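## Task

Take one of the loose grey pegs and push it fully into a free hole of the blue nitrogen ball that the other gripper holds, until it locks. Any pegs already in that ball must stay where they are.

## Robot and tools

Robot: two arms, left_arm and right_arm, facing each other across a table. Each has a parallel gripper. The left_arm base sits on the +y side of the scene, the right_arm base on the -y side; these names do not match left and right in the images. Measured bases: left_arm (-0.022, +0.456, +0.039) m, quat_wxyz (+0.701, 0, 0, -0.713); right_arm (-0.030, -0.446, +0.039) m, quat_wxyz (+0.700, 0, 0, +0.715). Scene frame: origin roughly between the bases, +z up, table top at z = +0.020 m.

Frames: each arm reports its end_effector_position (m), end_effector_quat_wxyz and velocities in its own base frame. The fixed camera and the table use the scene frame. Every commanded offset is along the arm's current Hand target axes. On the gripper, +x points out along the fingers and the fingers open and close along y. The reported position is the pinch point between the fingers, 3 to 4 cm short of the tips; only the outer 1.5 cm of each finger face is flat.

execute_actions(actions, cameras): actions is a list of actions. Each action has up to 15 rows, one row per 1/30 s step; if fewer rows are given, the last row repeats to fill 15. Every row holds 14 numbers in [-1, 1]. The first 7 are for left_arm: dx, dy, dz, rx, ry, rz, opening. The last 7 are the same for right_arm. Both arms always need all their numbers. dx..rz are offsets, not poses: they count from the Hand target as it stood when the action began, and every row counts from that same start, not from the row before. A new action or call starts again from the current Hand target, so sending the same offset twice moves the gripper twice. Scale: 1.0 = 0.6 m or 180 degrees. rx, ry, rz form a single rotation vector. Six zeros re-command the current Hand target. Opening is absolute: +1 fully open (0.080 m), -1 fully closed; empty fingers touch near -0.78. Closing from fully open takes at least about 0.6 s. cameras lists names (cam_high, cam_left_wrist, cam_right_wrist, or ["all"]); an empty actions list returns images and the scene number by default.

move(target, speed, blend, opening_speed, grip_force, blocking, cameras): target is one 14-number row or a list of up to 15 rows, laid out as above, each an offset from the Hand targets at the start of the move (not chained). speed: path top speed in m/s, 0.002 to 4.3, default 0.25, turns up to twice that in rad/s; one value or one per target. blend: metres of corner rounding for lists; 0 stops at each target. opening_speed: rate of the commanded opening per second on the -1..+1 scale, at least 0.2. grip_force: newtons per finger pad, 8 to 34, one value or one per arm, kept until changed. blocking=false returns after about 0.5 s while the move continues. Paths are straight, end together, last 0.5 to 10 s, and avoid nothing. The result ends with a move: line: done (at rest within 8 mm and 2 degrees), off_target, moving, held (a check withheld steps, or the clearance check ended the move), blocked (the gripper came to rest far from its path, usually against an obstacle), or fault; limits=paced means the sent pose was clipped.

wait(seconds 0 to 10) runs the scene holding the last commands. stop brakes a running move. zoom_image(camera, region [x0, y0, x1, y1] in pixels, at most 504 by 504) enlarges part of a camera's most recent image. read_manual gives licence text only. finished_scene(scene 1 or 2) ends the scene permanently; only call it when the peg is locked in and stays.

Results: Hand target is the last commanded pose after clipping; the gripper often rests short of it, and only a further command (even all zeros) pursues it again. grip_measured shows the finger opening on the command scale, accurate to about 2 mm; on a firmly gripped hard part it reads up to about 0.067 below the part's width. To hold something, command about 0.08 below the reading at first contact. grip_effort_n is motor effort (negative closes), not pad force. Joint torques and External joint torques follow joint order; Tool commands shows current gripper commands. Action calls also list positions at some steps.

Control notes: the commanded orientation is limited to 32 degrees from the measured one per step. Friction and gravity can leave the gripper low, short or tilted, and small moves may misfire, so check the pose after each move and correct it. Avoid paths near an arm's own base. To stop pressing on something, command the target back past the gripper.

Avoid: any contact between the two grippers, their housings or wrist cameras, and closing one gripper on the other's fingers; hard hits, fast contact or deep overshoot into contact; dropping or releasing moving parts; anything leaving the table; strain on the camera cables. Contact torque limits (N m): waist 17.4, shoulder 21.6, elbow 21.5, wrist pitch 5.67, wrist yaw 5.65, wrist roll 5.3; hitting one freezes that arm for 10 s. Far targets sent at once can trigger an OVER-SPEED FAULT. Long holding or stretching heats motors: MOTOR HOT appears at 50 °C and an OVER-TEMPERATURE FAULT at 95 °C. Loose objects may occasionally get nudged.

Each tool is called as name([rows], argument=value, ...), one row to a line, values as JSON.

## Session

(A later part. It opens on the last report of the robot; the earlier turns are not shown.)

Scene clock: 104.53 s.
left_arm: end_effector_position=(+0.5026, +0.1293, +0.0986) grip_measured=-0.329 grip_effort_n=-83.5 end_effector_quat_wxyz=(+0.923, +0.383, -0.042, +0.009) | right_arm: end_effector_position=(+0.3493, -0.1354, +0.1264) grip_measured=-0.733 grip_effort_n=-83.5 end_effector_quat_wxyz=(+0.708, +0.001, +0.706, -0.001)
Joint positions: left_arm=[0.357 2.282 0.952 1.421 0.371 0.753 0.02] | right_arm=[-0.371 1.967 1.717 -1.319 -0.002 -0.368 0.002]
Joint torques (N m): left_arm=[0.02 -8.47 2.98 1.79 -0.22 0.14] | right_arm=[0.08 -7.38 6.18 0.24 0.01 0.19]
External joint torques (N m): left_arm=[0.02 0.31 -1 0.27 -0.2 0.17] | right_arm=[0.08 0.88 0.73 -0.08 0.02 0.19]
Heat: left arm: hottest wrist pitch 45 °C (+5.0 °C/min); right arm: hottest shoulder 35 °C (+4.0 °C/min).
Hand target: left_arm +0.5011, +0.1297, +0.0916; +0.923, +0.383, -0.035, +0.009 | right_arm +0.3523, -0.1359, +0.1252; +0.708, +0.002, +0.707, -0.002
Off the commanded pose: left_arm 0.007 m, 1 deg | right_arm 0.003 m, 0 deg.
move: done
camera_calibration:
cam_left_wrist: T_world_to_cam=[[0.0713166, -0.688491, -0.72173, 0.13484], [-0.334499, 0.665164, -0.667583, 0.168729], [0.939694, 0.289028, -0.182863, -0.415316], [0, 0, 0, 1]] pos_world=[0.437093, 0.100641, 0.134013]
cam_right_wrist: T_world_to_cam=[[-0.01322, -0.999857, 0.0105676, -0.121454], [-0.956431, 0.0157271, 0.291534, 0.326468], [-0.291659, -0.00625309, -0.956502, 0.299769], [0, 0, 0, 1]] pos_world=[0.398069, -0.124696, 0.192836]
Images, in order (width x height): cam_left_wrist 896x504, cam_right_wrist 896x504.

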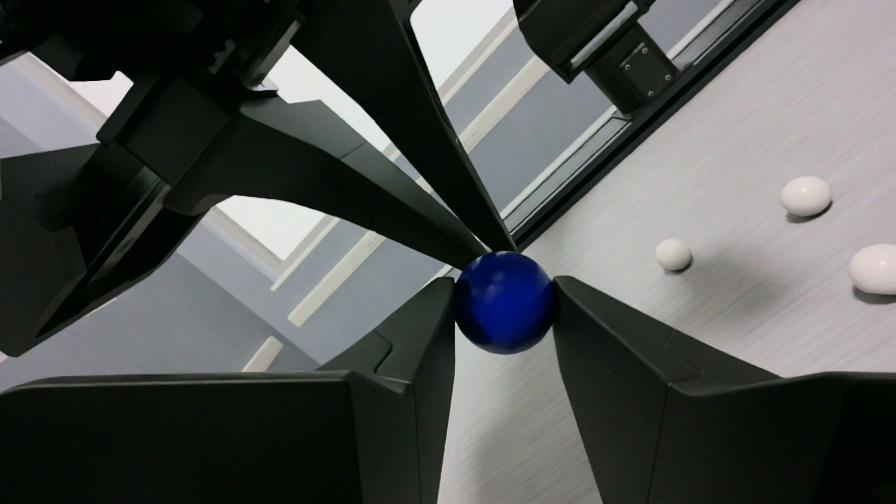

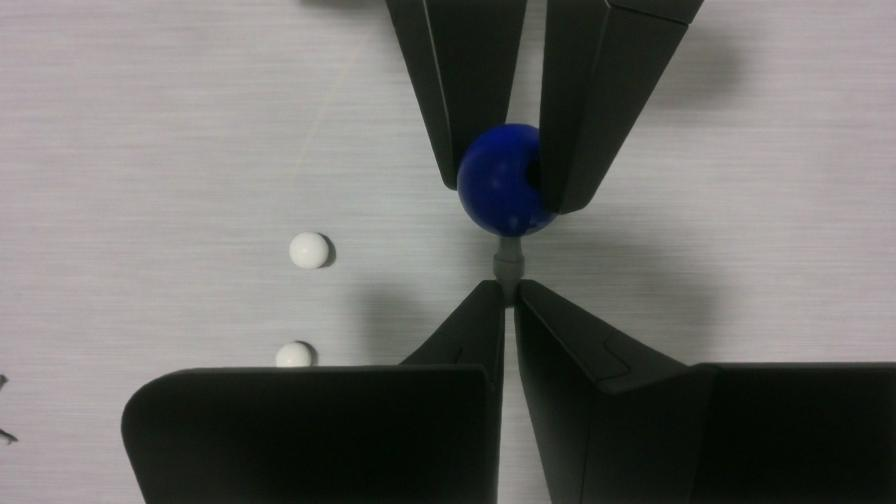

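move(target=[0,0,0,0,0,0,-0.465, 0.0,0.0,0.005,0,0,0,-0.8], speed=0.02, cameras=["cam_left_wrist","cam_right_wrist"])

zoom_image(camera="cam_right_wrist", region=[420, 90, 600, 310])

Scene clock: 105.87 s.
left_arm: end_effector_position=(+0.5026, +0.1293, +0.0986) grip_measured=-0.329 grip_effort_n=-83.5 end_effector_quat_wxyz=(+0.923, +0.383, -0.042, +0.009) | right_arm: end_effector_position=(+0.3523, -0.1355, +0.1265) grip_measured=-0.733 grip_effort_n=-83.5 end_effector_quat_wxyz=(+0.708, +0.001, +0.706, -0.001)
Joint positions: left_arm=[0.357 2.282 0.952 1.421 0.371 0.753 0.02] | right_arm=[-0.368 1.978 1.734 -1.323 -0.002 -0.366 0.002]
Joint torques (N m): left_arm=[0.02 -8.48 2.97 1.78 -0.23 0.13] | right_arm=[0.06 -7.37 6.24 0.25 0.02 0.2]
External joint torques (N m): left_arm=[0.02 0.43 -1.05 0.24 -0.2 0.17] | right_arm=[0.16 0.97 0.79 -0.08 0.03 0.19]
Heat: left arm: hottest wrist pitch 45 °C (+5.0 °C/min); right arm: hottest shoulder 35 °C (+4.0 °C/min).
Hand target: left_arm +0.5011, +0.1297, +0.0916; +0.923, +0.383, -0.035, +0.009 | right_arm +0.3554, -0.1360, +0.1252; +0.708, +0.002, +0.706, -0.002
Off the commanded pose: left_arm 0.007 m, 1 deg | right_arm 0.003 m, 0 deg.
move: done
camera_calibration:
cam_left_wrist: T_world_to_cam=[[0.0713166, -0.688491, -0.72173, 0.13484], [-0.334499, 0.665164, -0.667583, 0.168729], [0.939694, 0.289028, -0.182863, -0.415316], [0, 0, 0, 1]] pos_world=[0.437093, 0.100641, 0.134013]
cam_right_wrist: T_world_to_cam=[[-0.0132776, -0.999855, 0.0106915, -0.121514], [-0.956521, 0.0158163, 0.291233, 0.32951], [-0.29136, -0.0063598, -0.956592, 0.300651], [0, 0, 0, 1]] pos_world=[0.401168, -0.124796, 0.192936]
Images, in order (width x height): cam_left_wrist 896x504, cam_right_wrist 896x504.

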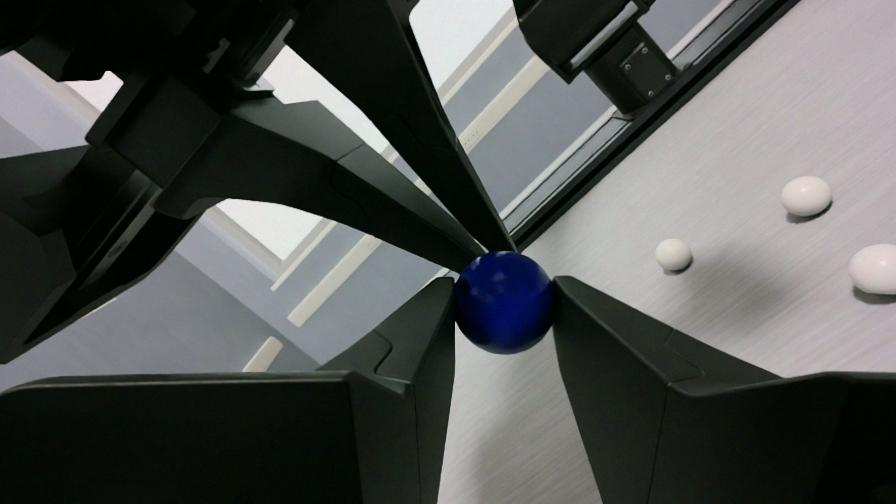

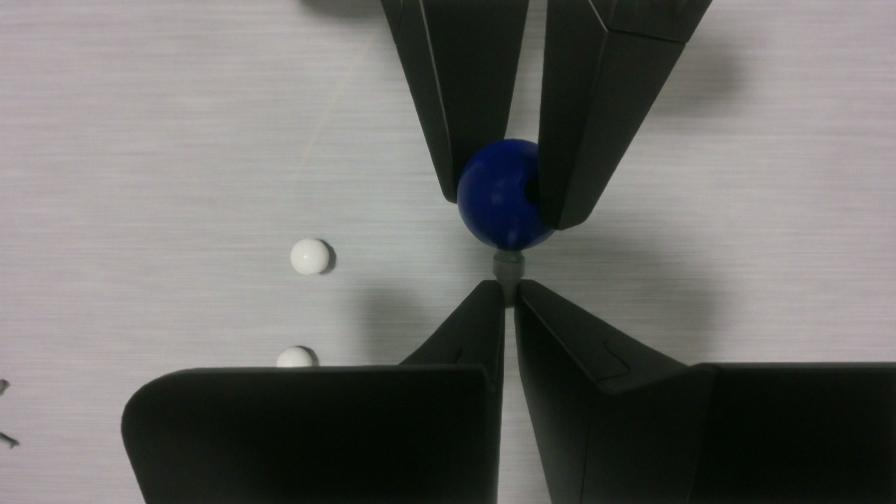

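Scaled by 2.291 from the camera's 896x504 image, which has a finer 1280x720 frame.

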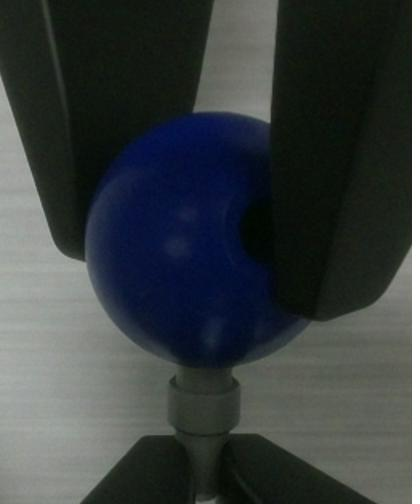

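move(target=[0,0,0,0,0,0,-0.465, 0.0,0.0,0.0045,0,0,0,-0.8], speed=0.02, cameras=["cam_left_wrist","cam_right_wrist"])

zoom_image(camera="cam_right_wrist", region=[420, 90, 600, 310])

Scene clock: 107.53 s.
left_arm: end_effector_position=(+0.5025, +0.1292, +0.0983) grip_measured=-0.329 grip_effort_n=-83.5 end_effector_quat_wxyz=(+0.923, +0.382, -0.042, +0.009) | right_arm: end_effector_position=(+0.3539, -0.1355, +0.1261) grip_measured=-0.733 grip_effort_n=-83.5 end_effector_quat_wxyz=(+0.707, +0.002, +0.707, +0.000)
Joint positions: left_arm=[0.357 2.283 0.952 1.421 0.371 0.753 0.02] | right_arm=[-0.366 1.989 1.747 -1.33 -0.002 -0.363 0.002]
Joint torques (N m): left_arm=[0.03 -8.53 3.02 1.78 -0.23 0.14] | right_arm=[0.32 -7.43 6.46 0.49 -0.03 0.2]
External joint torques (N m): left_arm=[0.03 0.37 -0.99 0.24 -0.2 0.17] | right_arm=[0.33 1.03 0.96 0.16 -0.01 0.2]
Heat: left arm: hottest wrist pitch 45 °C (+5.0 °C/min); right arm: hottest shoulder 35 °C (+4.0 °C/min).
Hand target: left_arm +0.5011, +0.1297, +0.0916; +0.923, +0.383, -0.035, +0.010 | right_arm +0.3581, -0.1359, +0.1252; +0.708, +0.002, +0.707, -0.002
Off the commanded pose: left_arm 0.007 m, 1 deg | right_arm 0.004 m, 0 deg.
move: done
camera_calibration:
cam_left_wrist: T_world_to_cam=[[0.0707226, -0.68869, -0.721599, 0.134892], [-0.334969, 0.665005, -0.667506, 0.168706], [0.939571, 0.288921, -0.183659, -0.415105], [0, 0, 0, 1]] pos_world=[0.436992, 0.100641, 0.133712]
cam_right_wrist: T_world_to_cam=[[-0.0139941, -0.999861, 0.0091128, -0.120995], [-0.955271, 0.0160614, 0.295295, 0.330164], [-0.2954, -0.00457281, -0.955363, 0.302229], [0, 0, 0, 1]] pos_world=[0.402981, -0.124899, 0.192345]
Images, in order (width x height): cam_left_wrist 896x504, cam_right_wrist 896x504.

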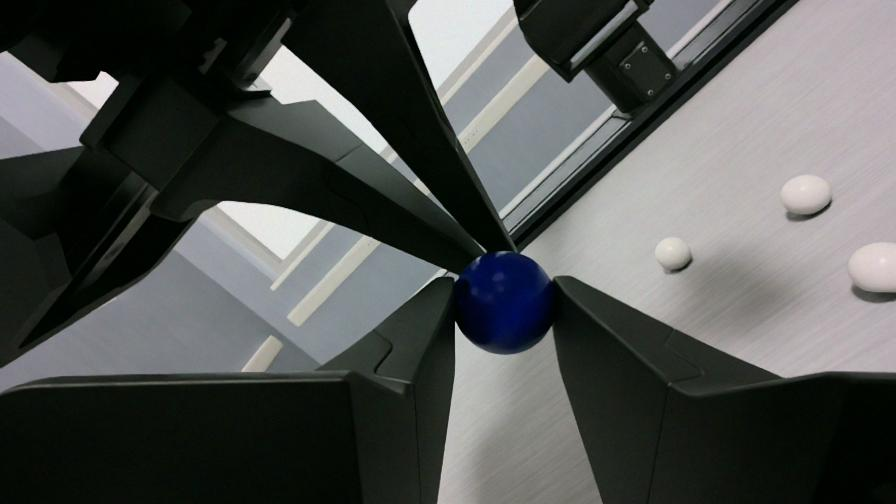

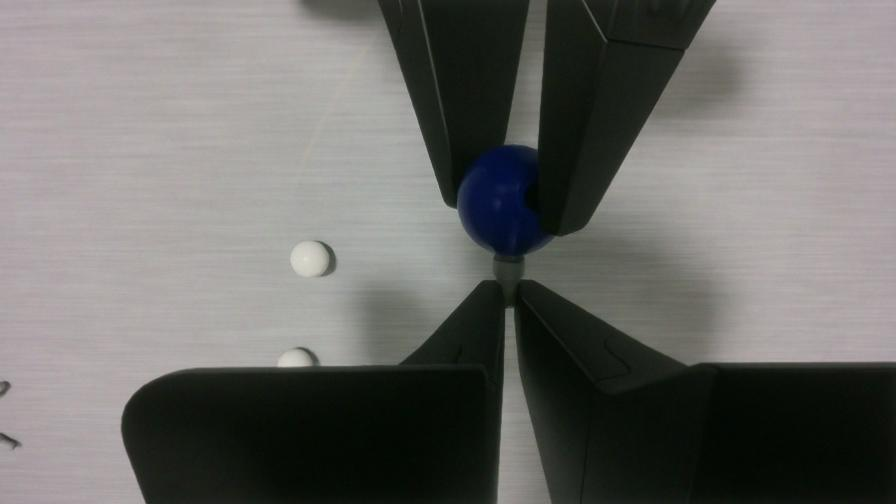

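Scaled by 2.291 from the camera's 896x504 image, which has a finer 1280x720 frame.

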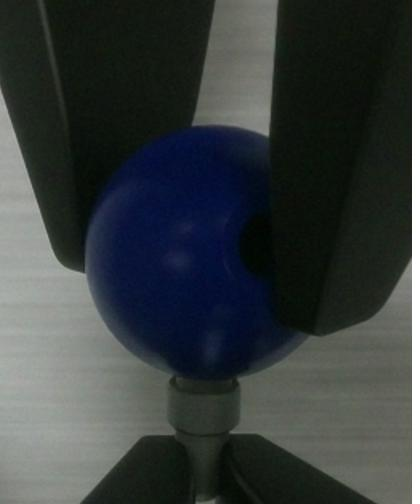

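move(target=[0,0,0,0,0,0,-0.465, 0.0,0.0,0.006,0,0,0,-0.8], speed=0.02, cameras=["cam_left_wrist","cam_right_wrist"])

zoom_image(camera="cam_right_wrist", region=[420, 90, 600, 310])

Scene clock: 108.93 s.
left_arm: end_effector_position=(+0.5020, +0.1295, +0.0974) grip_measured=-0.329 grip_effort_n=-83.5 end_effector_quat_wxyz=(+0.923, +0.382, -0.040, +0.009) | right_arm: end_effector_position=(+0.3555, -0.1359, +0.1252) grip_measured=-0.733 grip_effort_n=-83.5 end_effector_quat_wxyz=(+0.704, +0.003, +0.711, -0.001)
Joint positions: left_arm=[0.358 2.283 0.949 1.421 0.371 0.753 0.02] | right_arm=[-0.365 2.003 1.763 -1.341 0.001 -0.36 0.002]
Joint torques (N m): left_arm=[-0.04 -8.54 3.28 1.78 -0.22 0.14] | right_arm=[0.62 -7.59 6.96 0.9 -0.07 0.19]
External joint torques (N m): left_arm=[-0.04 0.26 -0.69 0.26 -0.2 0.17] | right_arm=[0.66 0.85 1.53 0.59 -0.06 0.19]
Heat: left arm: hottest wrist pitch 45 °C (+4.0 °C/min); right arm: hottest shoulder 35 °C (+4.0 °C/min).
Hand target: left_arm +0.5011, +0.1297, +0.0915; +0.923, +0.383, -0.035, +0.009 | right_arm +0.3616, -0.1359, +0.1251; +0.708, +0.002, +0.707, -0.002
Off the commanded pose: left_arm 0.006 m, 1 deg | right_arm 0.006 m, 1 deg.
move: done
camera_calibration:
cam_left_wrist: T_world_to_cam=[[0.0694918, -0.689299, -0.721136, 0.135087], [-0.337173, 0.664113, -0.667285, 0.168991], [0.938874, 0.289518, -0.186263, -0.41432], [0, 0, 0, 1]] pos_world=[0.436586, 0.10084, 0.133009]
cam_right_wrist: T_world_to_cam=[[-0.0157535, -0.999838, 0.00869049, -0.120656], [-0.952602, 0.017649, 0.303707, 0.330095], [-0.303811, -0.00349413, -0.952726, 0.304667], [0, 0, 0, 1]] pos_world=[0.405109, -0.125398, 0.191061]
Images, in order (width x height): cam_left_wrist 896x504, cam_right_wrist 896x504.

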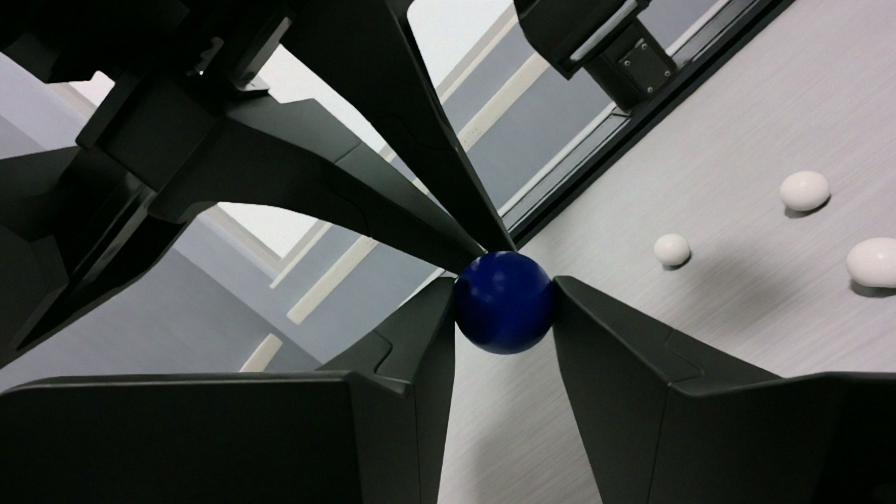

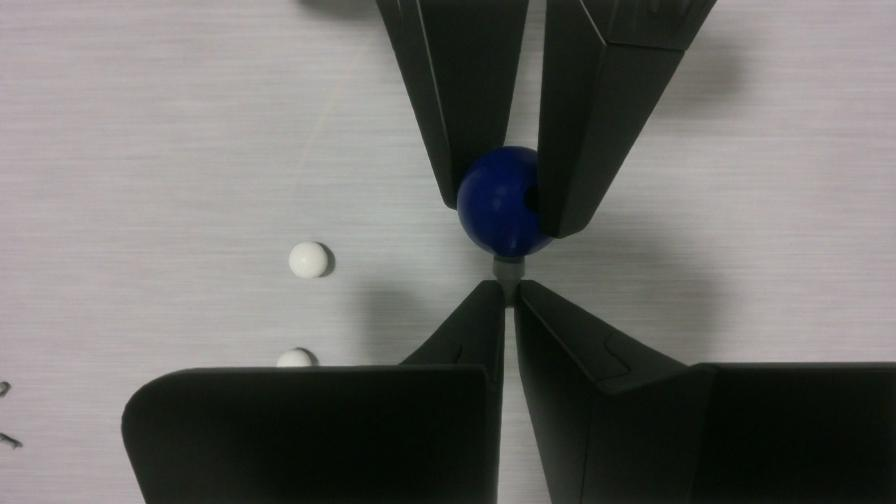

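Scaled by 2.291 from the camera's 896x504 image, which has a finer 1280x720 frame.

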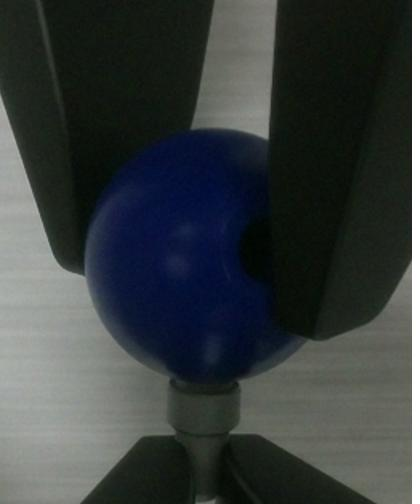

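move(target=[0,0,0,0,0,0,-0.465, 0.0,0.0,0.008,0,0,0,-0.8], speed=0.02, cameras=["cam_left_wrist","cam_right_wrist"])

zoom_image(camera="cam_right_wrist", region=[420, 90, 600, 310])

Scene clock: 110.30 s.
left_arm: end_effector_position=(+0.5012, +0.1304, +0.0964) grip_measured=-0.329 grip_effort_n=-83.5 end_effector_quat_wxyz=(+0.923, +0.382, -0.039, +0.009) | right_arm: end_effector_position=(+0.3577, -0.1368, +0.1244) grip_measured=-0.733 grip_effort_n=-83.5 end_effector_quat_wxyz=(+0.700, +0.004, +0.714, -0.002)
Joint positions: left_arm=[0.36 2.284 0.947 1.422 0.371 0.753 0.02] | right_arm=[-0.364 2.022 1.787 -1.356 0.004 -0.356 0.002]
Joint torques (N m): left_arm=[-0.27 -8.57 3.61 1.76 -0.22 0.14] | right_arm=[0.88 -7.66 7.49 1.29 -0.17 0.2]
External joint torques (N m): left_arm=[-0.35 0.3 -0.4 0.22 -0.18 0.17] | right_arm=[0.88 0.93 2.09 1.01 -0.16 0.2]
Heat: left arm: hottest wrist pitch 45 °C (+4.0 °C/min); right arm: hottest shoulder 35 °C (+4.0 °C/min).
Hand target: left_arm +0.5011, +0.1297, +0.0916; +0.923, +0.383, -0.035, +0.009 | right_arm +0.3665, -0.1359, +0.1252; +0.708, +0.002, +0.707, -0.002
Off the commanded pose: left_arm 0.005 m, 0 deg | right_arm 0.009 m, 1 deg.
move: off_target (right_arm)
camera_calibration:
cam_left_wrist: T_world_to_cam=[[0.0692846, -0.689819, -0.720659, 0.135189], [-0.340324, 0.662716, -0.667074, 0.169172], [0.937752, 0.291476, -0.188846, -0.413406], [0, 0, 0, 1]] pos_world=[0.43588, 0.101641, 0.132205]
cam_right_wrist: T_world_to_cam=[[-0.0187117, -0.999786, 0.00882858, -0.120506], [-0.949396, 0.0205362, 0.313409, 0.330514], [-0.313523, -0.00251741, -0.949577, 0.307821], [0, 0, 0, 1]] pos_world=[0.408043, -0.126493, 0.189778]
Images, in order (width x height): cam_left_wrist 896x504, cam_right_wrist 896x504.

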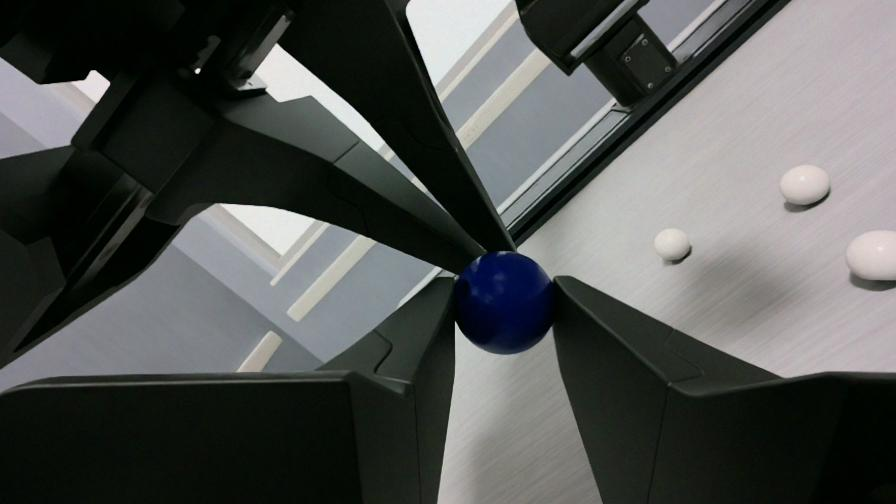

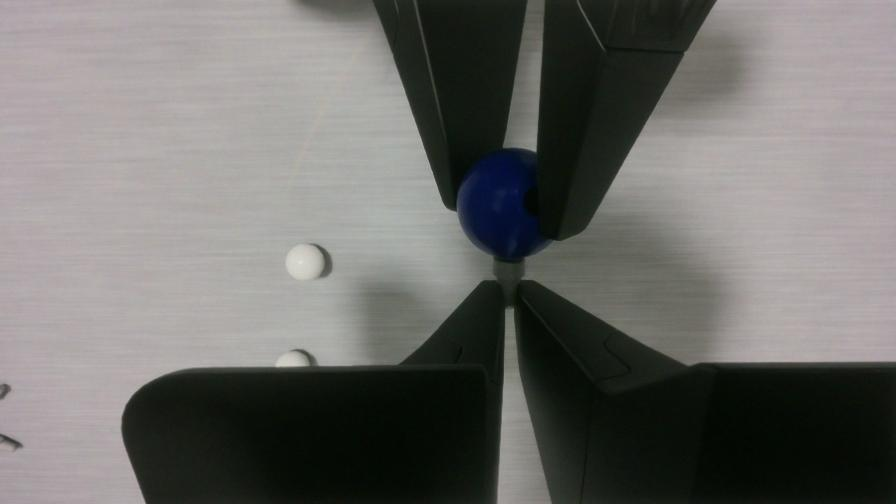

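Scaled by 2.291 from the camera's 896x504 image, which has a finer 1280x720 frame.

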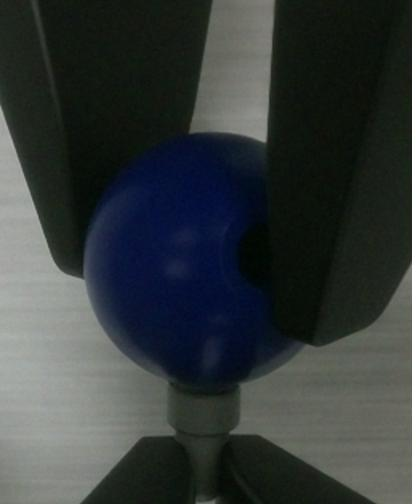

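move(target=[0,0,0,0,0,0,-0.465, -0.002,0.0,0.014,0,-0.007,0,-0.8], speed=0.03, cameras=["cam_left_wrist","cam_right_wrist"])

zoom_image(camera="cam_right_wrist", region=[420, 90, 600, 310])

Scene clock: 112.67 s.
left_arm: end_effector_position=(+0.4996, +0.1319, +0.0950) grip_measured=-0.329 grip_effort_n=-83.5 end_effector_quat_wxyz=(+0.924, +0.381, -0.037, +0.010) | right_arm: end_effector_position=(+0.3608, -0.1382, +0.1232) grip_measured=-0.733 grip_effort_n=-83.5 end_effector_quat_wxyz=(+0.700, +0.005, +0.714, -0.004)
Joint positions: left_arm=[0.364 2.284 0.941 1.423 0.371 0.753 0.02] | right_arm=[-0.364 2.036 1.803 -1.358 0.005 -0.351 0.002]
Joint torques (N m): left_arm=[-0.67 -8.55 4.19 1.68 -0.22 0.14] | right_arm=[1.17 -7.87 8.02 2.14 -0.44 0.16]
External joint torques (N m): left_arm=[-0.62 0.11 0.32 0.18 -0.2 0.17] | right_arm=[1.23 0.84 2.59 1.86 -0.43 0.16]
Heat: left arm: hottest wrist pitch 45 °C (+4.0 °C/min); right arm: hottest shoulder 35 °C (+4.0 °C/min).
Hand target: left_arm +0.5011, +0.1296, +0.0916; +0.923, +0.383, -0.035, +0.009 | right_arm +0.3748, -0.1360, +0.1263; +0.715, +0.002, +0.699, -0.002
Off the commanded pose: left_arm 0.004 m, 0 deg | right_arm 0.015 m, 3 deg.
move: off_target (right_arm)
camera_calibration:
cam_left_wrist: T_world_to_cam=[[0.0692863, -0.690557, -0.719952, 0.135363], [-0.345256, 0.660489, -0.666748, 0.169456], [0.935948, 0.294764, -0.192656, -0.411822], [0, 0, 0, 1]] pos_world=[0.43457, 0.102942, 0.1311]
cam_right_wrist: T_world_to_cam=[[-0.0228398, -0.999693, 0.0095923, -0.120359], [-0.94921, 0.0246962, 0.313671, 0.334403], [-0.313812, -0.00194093, -0.949483, 0.307763], [0, 0, 0, 1]] pos_world=[0.411249, -0.127984, 0.188477]
Images, in order (width x height): cam_left_wrist 896x504, cam_right_wrist 896x504.

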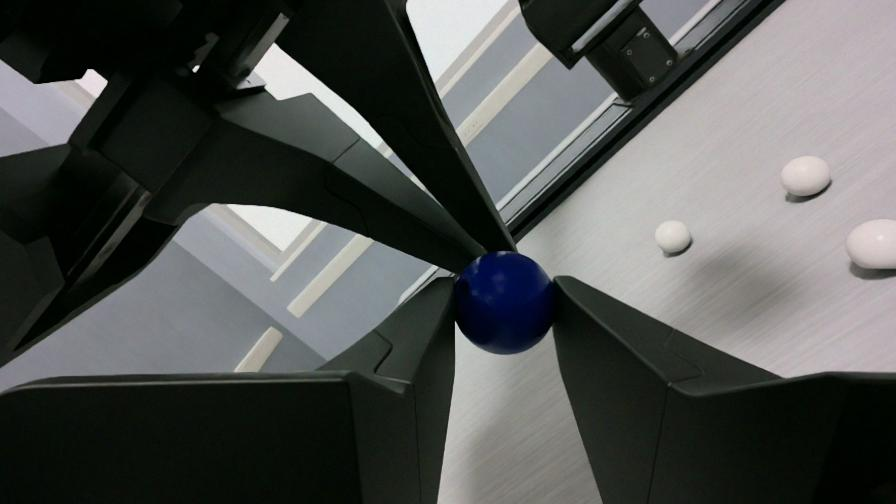

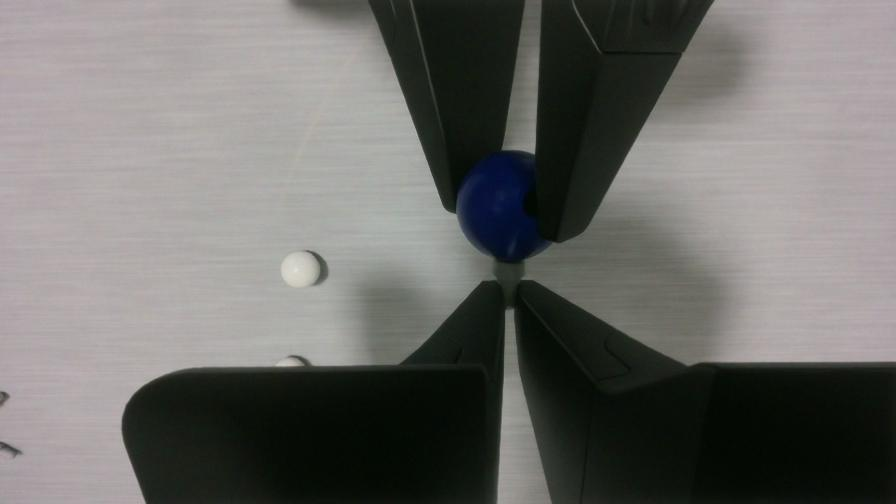

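Scaled by 2.291 from the camera's 896x504 image, which has a finer 1280x720 frame.

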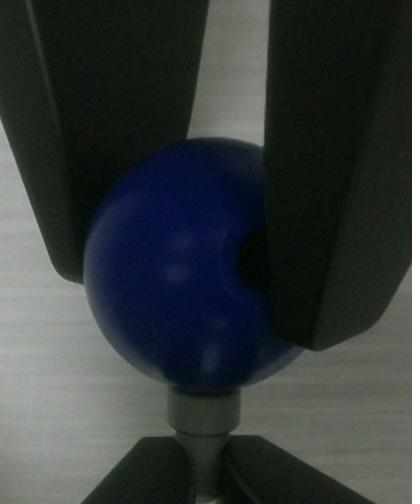

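move(target=[0.004,0,0,0,0,0,-0.465, -0.002,0.0,0.02,0,-0.007,0,-0.8], speed=0.03, cameras=["cam_left_wrist","cam_right_wrist"])

zoom_image(camera="cam_right_wrist", region=[420, 90, 600, 310])

Scene clock: 114.33 s.
left_arm: end_effector_position=(+0.4989, +0.1346, +0.0928) grip_measured=-0.329 grip_effort_n=-83.5 end_effector_quat_wxyz=(+0.924, +0.380, -0.033, +0.012) | right_arm: end_effector_position=(+0.3647, -0.1403, +0.1215) grip_measured=-0.733 grip_effort_n=-83.5 end_effector_quat_wxyz=(+0.696, +0.007, +0.718, -0.006)
Joint positions: left_arm=[0.369 2.287 0.941 1.422 0.371 0.753 0.02] | right_arm=[-0.364 2.064 1.838 -1.374 0.009 -0.344 0.002]
Joint torques (N m): left_arm=[-1.39 -8.6 5.33 1.32 -0.31 0.13] | right_arm=[1.85 -8.05 9.74 3.52 -0.81 0.16]
External joint torques (N m): left_arm=[-1.37 0.19 1.4 -0.21 -0.28 0.17] | right_arm=[1.8 0.86 4.31 3.25 -0.8 0.16]
Heat: left arm: hottest wrist pitch 45 °C (+3.0 °C/min); right arm: hottest shoulder 35 °C (+4.0 °C/min).
Hand target: left_arm +0.5035, +0.1295, +0.0915; +0.923, +0.382, -0.035, +0.009 | right_arm +0.3869, -0.1360, +0.1279; +0.723, +0.002, +0.691, -0.002
Off the commanded pose: left_arm 0.007 m, 0 deg | right_arm 0.023 m, 4 deg.
move: off_target (right_arm)
camera_calibration:
cam_left_wrist: T_world_to_cam=[[0.0694394, -0.691563, -0.718971, 0.135656], [-0.352079, 0.657343, -0.666289, 0.169792], [0.933391, 0.299401, -0.19784, -0.411293], [0, 0, 0, 1]] pos_world=[0.434258, 0.105345, 0.129293]
cam_right_wrist: T_world_to_cam=[[-0.0299509, -0.999496, 0.010547, -0.119913], [-0.945717, 0.0317524, 0.323436, 0.337202], [-0.323608, -0.0002873, -0.946191, 0.310817], [0, 0, 0, 1]] pos_world=[0.415889, -0.13047, 0.186293]
Images, in order (width x height): cam_left_wrist 896x504, cam_right_wrist 896x504.

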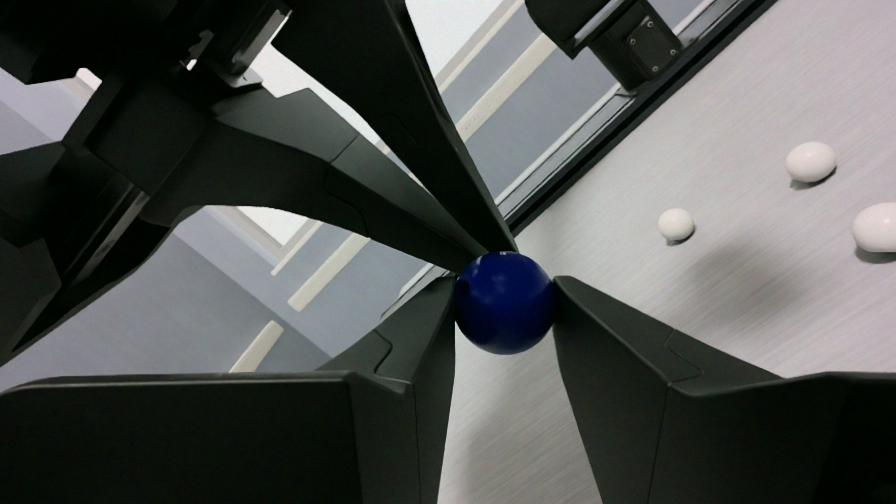

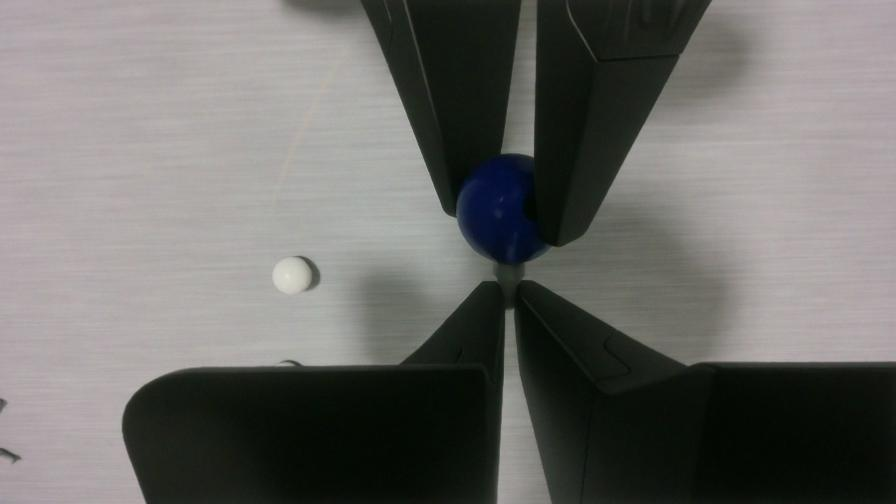

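Scaled by 2.291 from the camera's 896x504 image, which has a finer 1280x720 frame.

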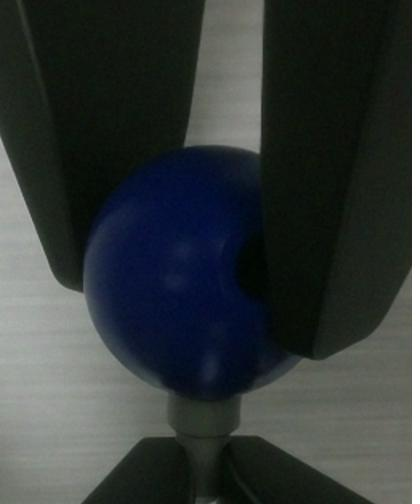

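move(target=[0.002,0,0,0,0,0,-0.465, 0,0.0,0.014,0,-0.003,0,-0.8], speed=0.03, cameras=["cam_left_wrist","cam_right_wrist"])

zoom_image(camera="cam_right_wrist", region=[420, 90, 600, 310])

Scene clock: 116.97 s.
left_arm: end_effector_position=(+0.4983, +0.1369, +0.0913) grip_measured=-0.329 grip_effort_n=-83.5 end_effector_quat_wxyz=(+0.925, +0.380, -0.030, +0.014) | right_arm: end_effector_position=(+0.3675, -0.1425, +0.1201) grip_measured=-0.733 grip_effort_n=-83.5 end_effector_quat_wxyz=(+0.692, +0.010, +0.722, -0.009)
Joint positions: left_arm=[0.374 2.289 0.941 1.419 0.371 0.753 0.02] | right_arm=[-0.365 2.089 1.869 -1.391 0.013 -0.339 0.002]
Joint torques (N m): left_arm=[-1.96 -8.67 5.87 1.29 -0.34 0.13] | right_arm=[2.63 -8.4 10.36 4.37 -1.09 0.17]
External joint torques (N m): left_arm=[-1.99 0.28 1.88 -0.29 -0.32 0.17] | right_arm=[2.64 0.51 4.99 4.1 -1.09 0.17]
Heat: left arm: hottest wrist pitch 44 °C (+2.0 °C/min); right arm: hottest shoulder 36 °C (+5.0 °C/min).
Hand target: left_arm +0.5047, +0.1295, +0.0917; +0.923, +0.382, -0.035, +0.009 | right_arm +0.3952, -0.1361, +0.1283; +0.726, +0.002, +0.687, -0.002
Off the commanded pose: left_arm 0.010 m, 1 deg | right_arm 0.030 m, 6 deg.
move: off_target (left_arm, right_arm)
camera_calibration:
cam_left_wrist: T_world_to_cam=[[0.0697655, -0.692401, -0.718132, 0.136106], [-0.35818, 0.654495, -0.665841, 0.170393], [0.931042, 0.303673, -0.202343, -0.410734], [0, 0, 0, 1]] pos_world=[0.433946, 0.107447, 0.128087]
cam_right_wrist: T_world_to_cam=[[-0.0361104, -0.999284, 0.0112837, -0.119793], [-0.9417, 0.0378047, 0.334322, 0.338513], [-0.33451, 0.00144666, -0.942391, 0.314129], [0, 0, 0, 1]] pos_world=[0.419531, -0.132959, 0.184211]
Images, in order (width x height): cam_left_wrist 896x504, cam_right_wrist 896x504.

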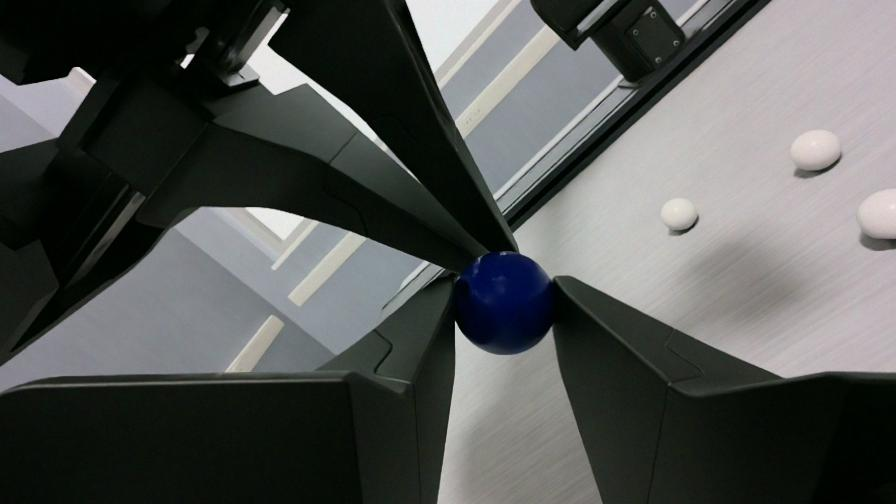

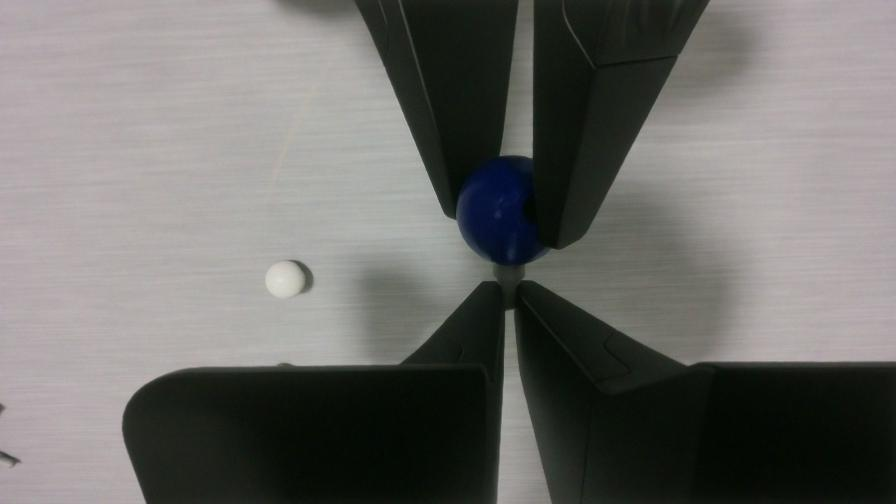

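Scaled by 2.291 from the camera's 896x504 image, which has a finer 1280x720 frame.

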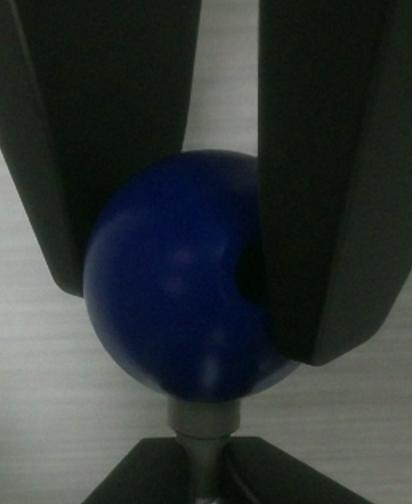

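move(target=[-0.006,0,0,0,0,0,-0.465, 0.0017,0.0,-0.0613,0,0.017,0,-0.8], speed=0.04, cameras=["cam_left_wrist","cam_right_wrist"])

zoom_image(camera="cam_right_wrist", region=[420, 90, 600, 310])

Scene clock: 120.53 s.
left_arm: end_effector_position=(+0.4993, +0.1311, +0.0903) grip_measured=-0.329 grip_effort_n=-83.5 end_effector_quat_wxyz=(+0.925, +0.379, -0.032, +0.009) | right_arm: end_effector_position=(+0.3596, -0.1375, +0.1185) grip_measured=-0.733 grip_effort_n=-83.5 end_effector_quat_wxyz=(+0.701, +0.006, +0.713, -0.003)
Joint positions: left_arm=[0.363 2.292 0.939 1.423 0.37 0.753 0.02] | right_arm=[-0.365 2.028 1.773 -1.333 0.002 -0.352 0.002]
Joint torques (N m): left_arm=[-0.53 -9.58 4.48 1.68 -0.18 0.13] | right_arm=[0.07 -11.91 3.96 0.53 -0.1 -0.15]
External joint torques (N m): left_arm=[-0.58 -0.82 0.58 0.16 -0.15 0.16] | right_arm=[0.07 -3.4 -1.37 0.25 -0.09 -0.15]
Heat: left arm: hottest wrist pitch 44 °C (+2.0 °C/min); right arm: hottest wrist pitch 40 °C (+5.0 °C/min). Heating fast: the right arm's wrist pitch motor: a push or a pull is the cause, and it goes on while you think. Ease it with your next call, before anything else.
Hand target: left_arm +0.5011, +0.1297, +0.0916; +0.923, +0.383, -0.035, +0.010 | right_arm +0.3585, -0.1359, +0.1251; +0.708, +0.002, +0.707, -0.002
Off the commanded pose: left_arm 0.003 m, 0 deg | right_arm 0.007 m, 1 deg.
move: done
camera_calibration:
cam_left_wrist: T_world_to_cam=[[0.0620739, -0.693255, -0.718014, 0.135213], [-0.351388, 0.658162, -0.665845, 0.169999], [0.93417, 0.293633, -0.202747, -0.410318], [0, 0, 0, 1]] pos_world=[0.434649, 0.102334, 0.127087]
cam_right_wrist: T_world_to_cam=[[-0.0233689, -0.999698, 0.00754576, -0.119263], [-0.950338, 0.0245568, 0.31025, 0.335443], [-0.310341, 0.0000791635, -0.950625, 0.302059], [0, 0, 0, 1]] pos_world=[0.409739, -0.127489, 0.183974]
Images, in order (width x height): cam_left_wrist 896x504, cam_right_wrist 896x504.

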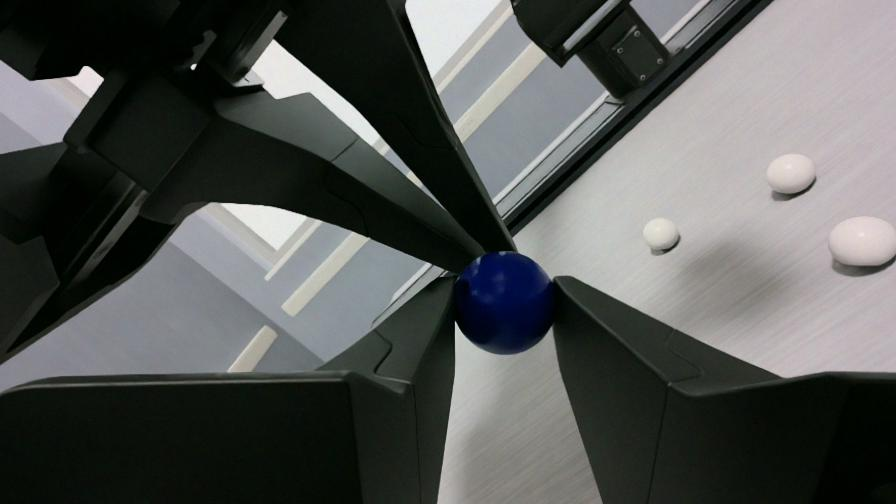

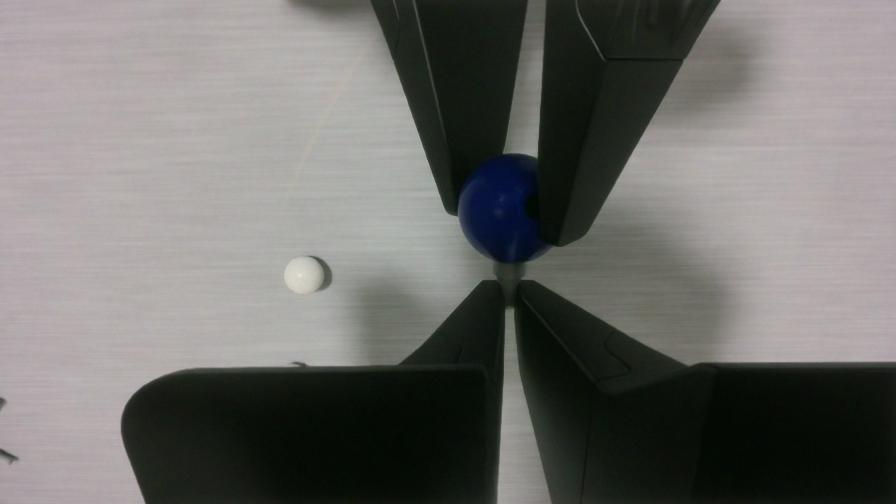

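Scaled by 2.291 from the camera's 896x504 image, which has a finer 1280x720 frame.

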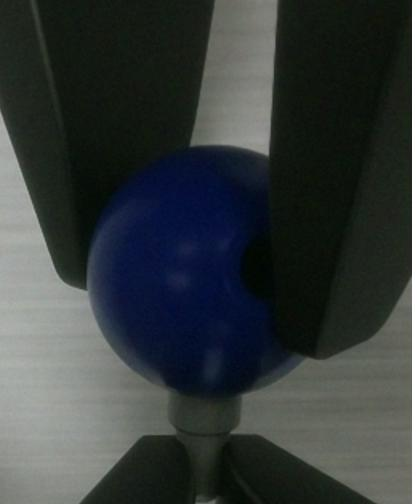

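move(target=[0,0,0,0,0,0,-0.465, 0,0,0,0,0,0,-0.3], speed=0.04, opening_speed=0.5, cameras=["cam_left_wrist","cam_right_wrist"])

zoom_image(camera="cam_right_wrist", region=[420, 90, 600, 310])

Scene clock: 123.00 s.
left_arm: end_effector_position=(+0.4994, +0.1305, +0.0903) grip_measured=-0.329 grip_effort_n=-83.5 end_effector_quat_wxyz=(+0.925, +0.379, -0.032, +0.008) | right_arm: end_effector_position=(+0.3595, -0.1375, +0.1191) grip_measured=-0.305 grip_effort_n=17.9 end_effector_quat_wxyz=(+0.702, +0.005, +0.712, -0.003)
Joint positions: left_arm=[0.361 2.292 0.939 1.423 0.37 0.753 0.02] | right_arm=[-0.365 2.026 1.772 -1.332 0.002 -0.353 0.021]
Joint torques (N m): left_arm=[-0.39 -9.58 4.47 1.68 -0.18 0.13] | right_arm=[0.11 -11.77 3.97 0.49 -0.09 -0.16]
External joint torques (N m): left_arm=[-0.44 -0.78 0.57 0.14 -0.15 0.16] | right_arm=[0.07 -3.12 -1.46 0.2 -0.07 -0.16]
Heat: left arm: hottest shoulder 44 °C (+1.0 °C/min); right arm: hottest wrist pitch 40 °C (+5.0 °C/min). Heating fast: the right arm's wrist pitch motor: a push or a pull is the cause, and it goes on while you think. Ease it with your next call, before anything else.
Hand target: left_arm +0.5011, +0.1296, +0.0916; +0.923, +0.383, -0.035, +0.009 | right_arm +0.3585, -0.1360, +0.1253; +0.708, +0.002, +0.706, -0.002
Off the commanded pose: left_arm 0.002 m, 1 deg | right_arm 0.006 m, 1 deg.
move: done
camera_calibration:
cam_left_wrist: T_world_to_cam=[[0.0613205, -0.693303, -0.718033, 0.135194], [-0.350658, 0.658566, -0.66583, 0.170003], [0.934494, 0.292613, -0.202729, -0.410304], [0, 0, 0, 1]] pos_world=[0.43475, 0.101832, 0.127087]
cam_right_wrist: T_world_to_cam=[[-0.0225354, -0.999712, 0.00823657, -0.119641], [-0.950906, 0.0239774, 0.30855, 0.335597], [-0.308659, -0.000878878, -0.951172, 0.301978], [0, 0, 0, 1]] pos_world=[0.409633, -0.127388, 0.18467]
Images, in order (width x height): cam_left_wrist 896x504, cam_right_wrist 896x504.

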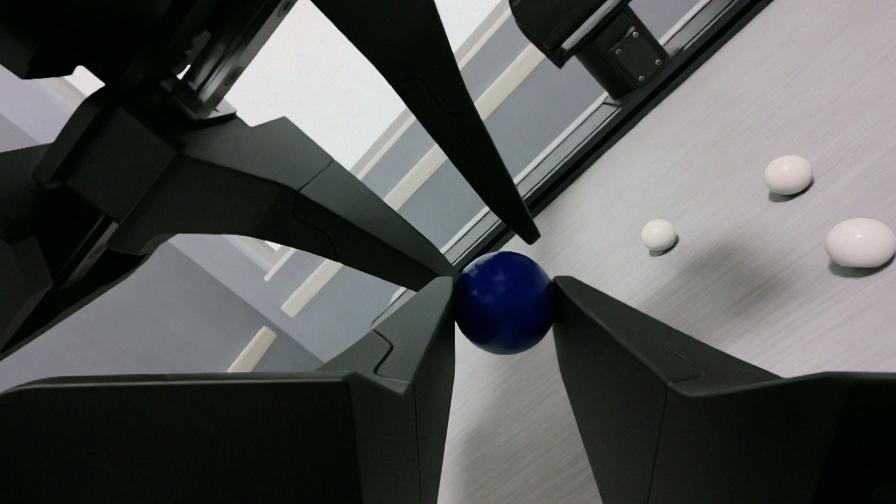

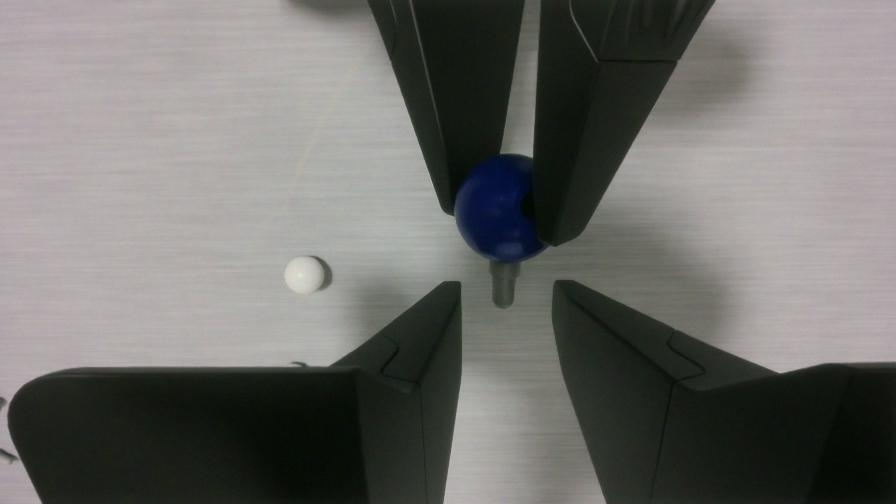

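Scaled by 2.291 from the camera's 896x504 image, which has a finer 1280x720 frame.

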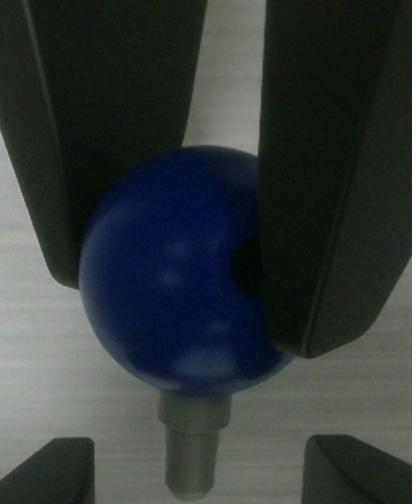

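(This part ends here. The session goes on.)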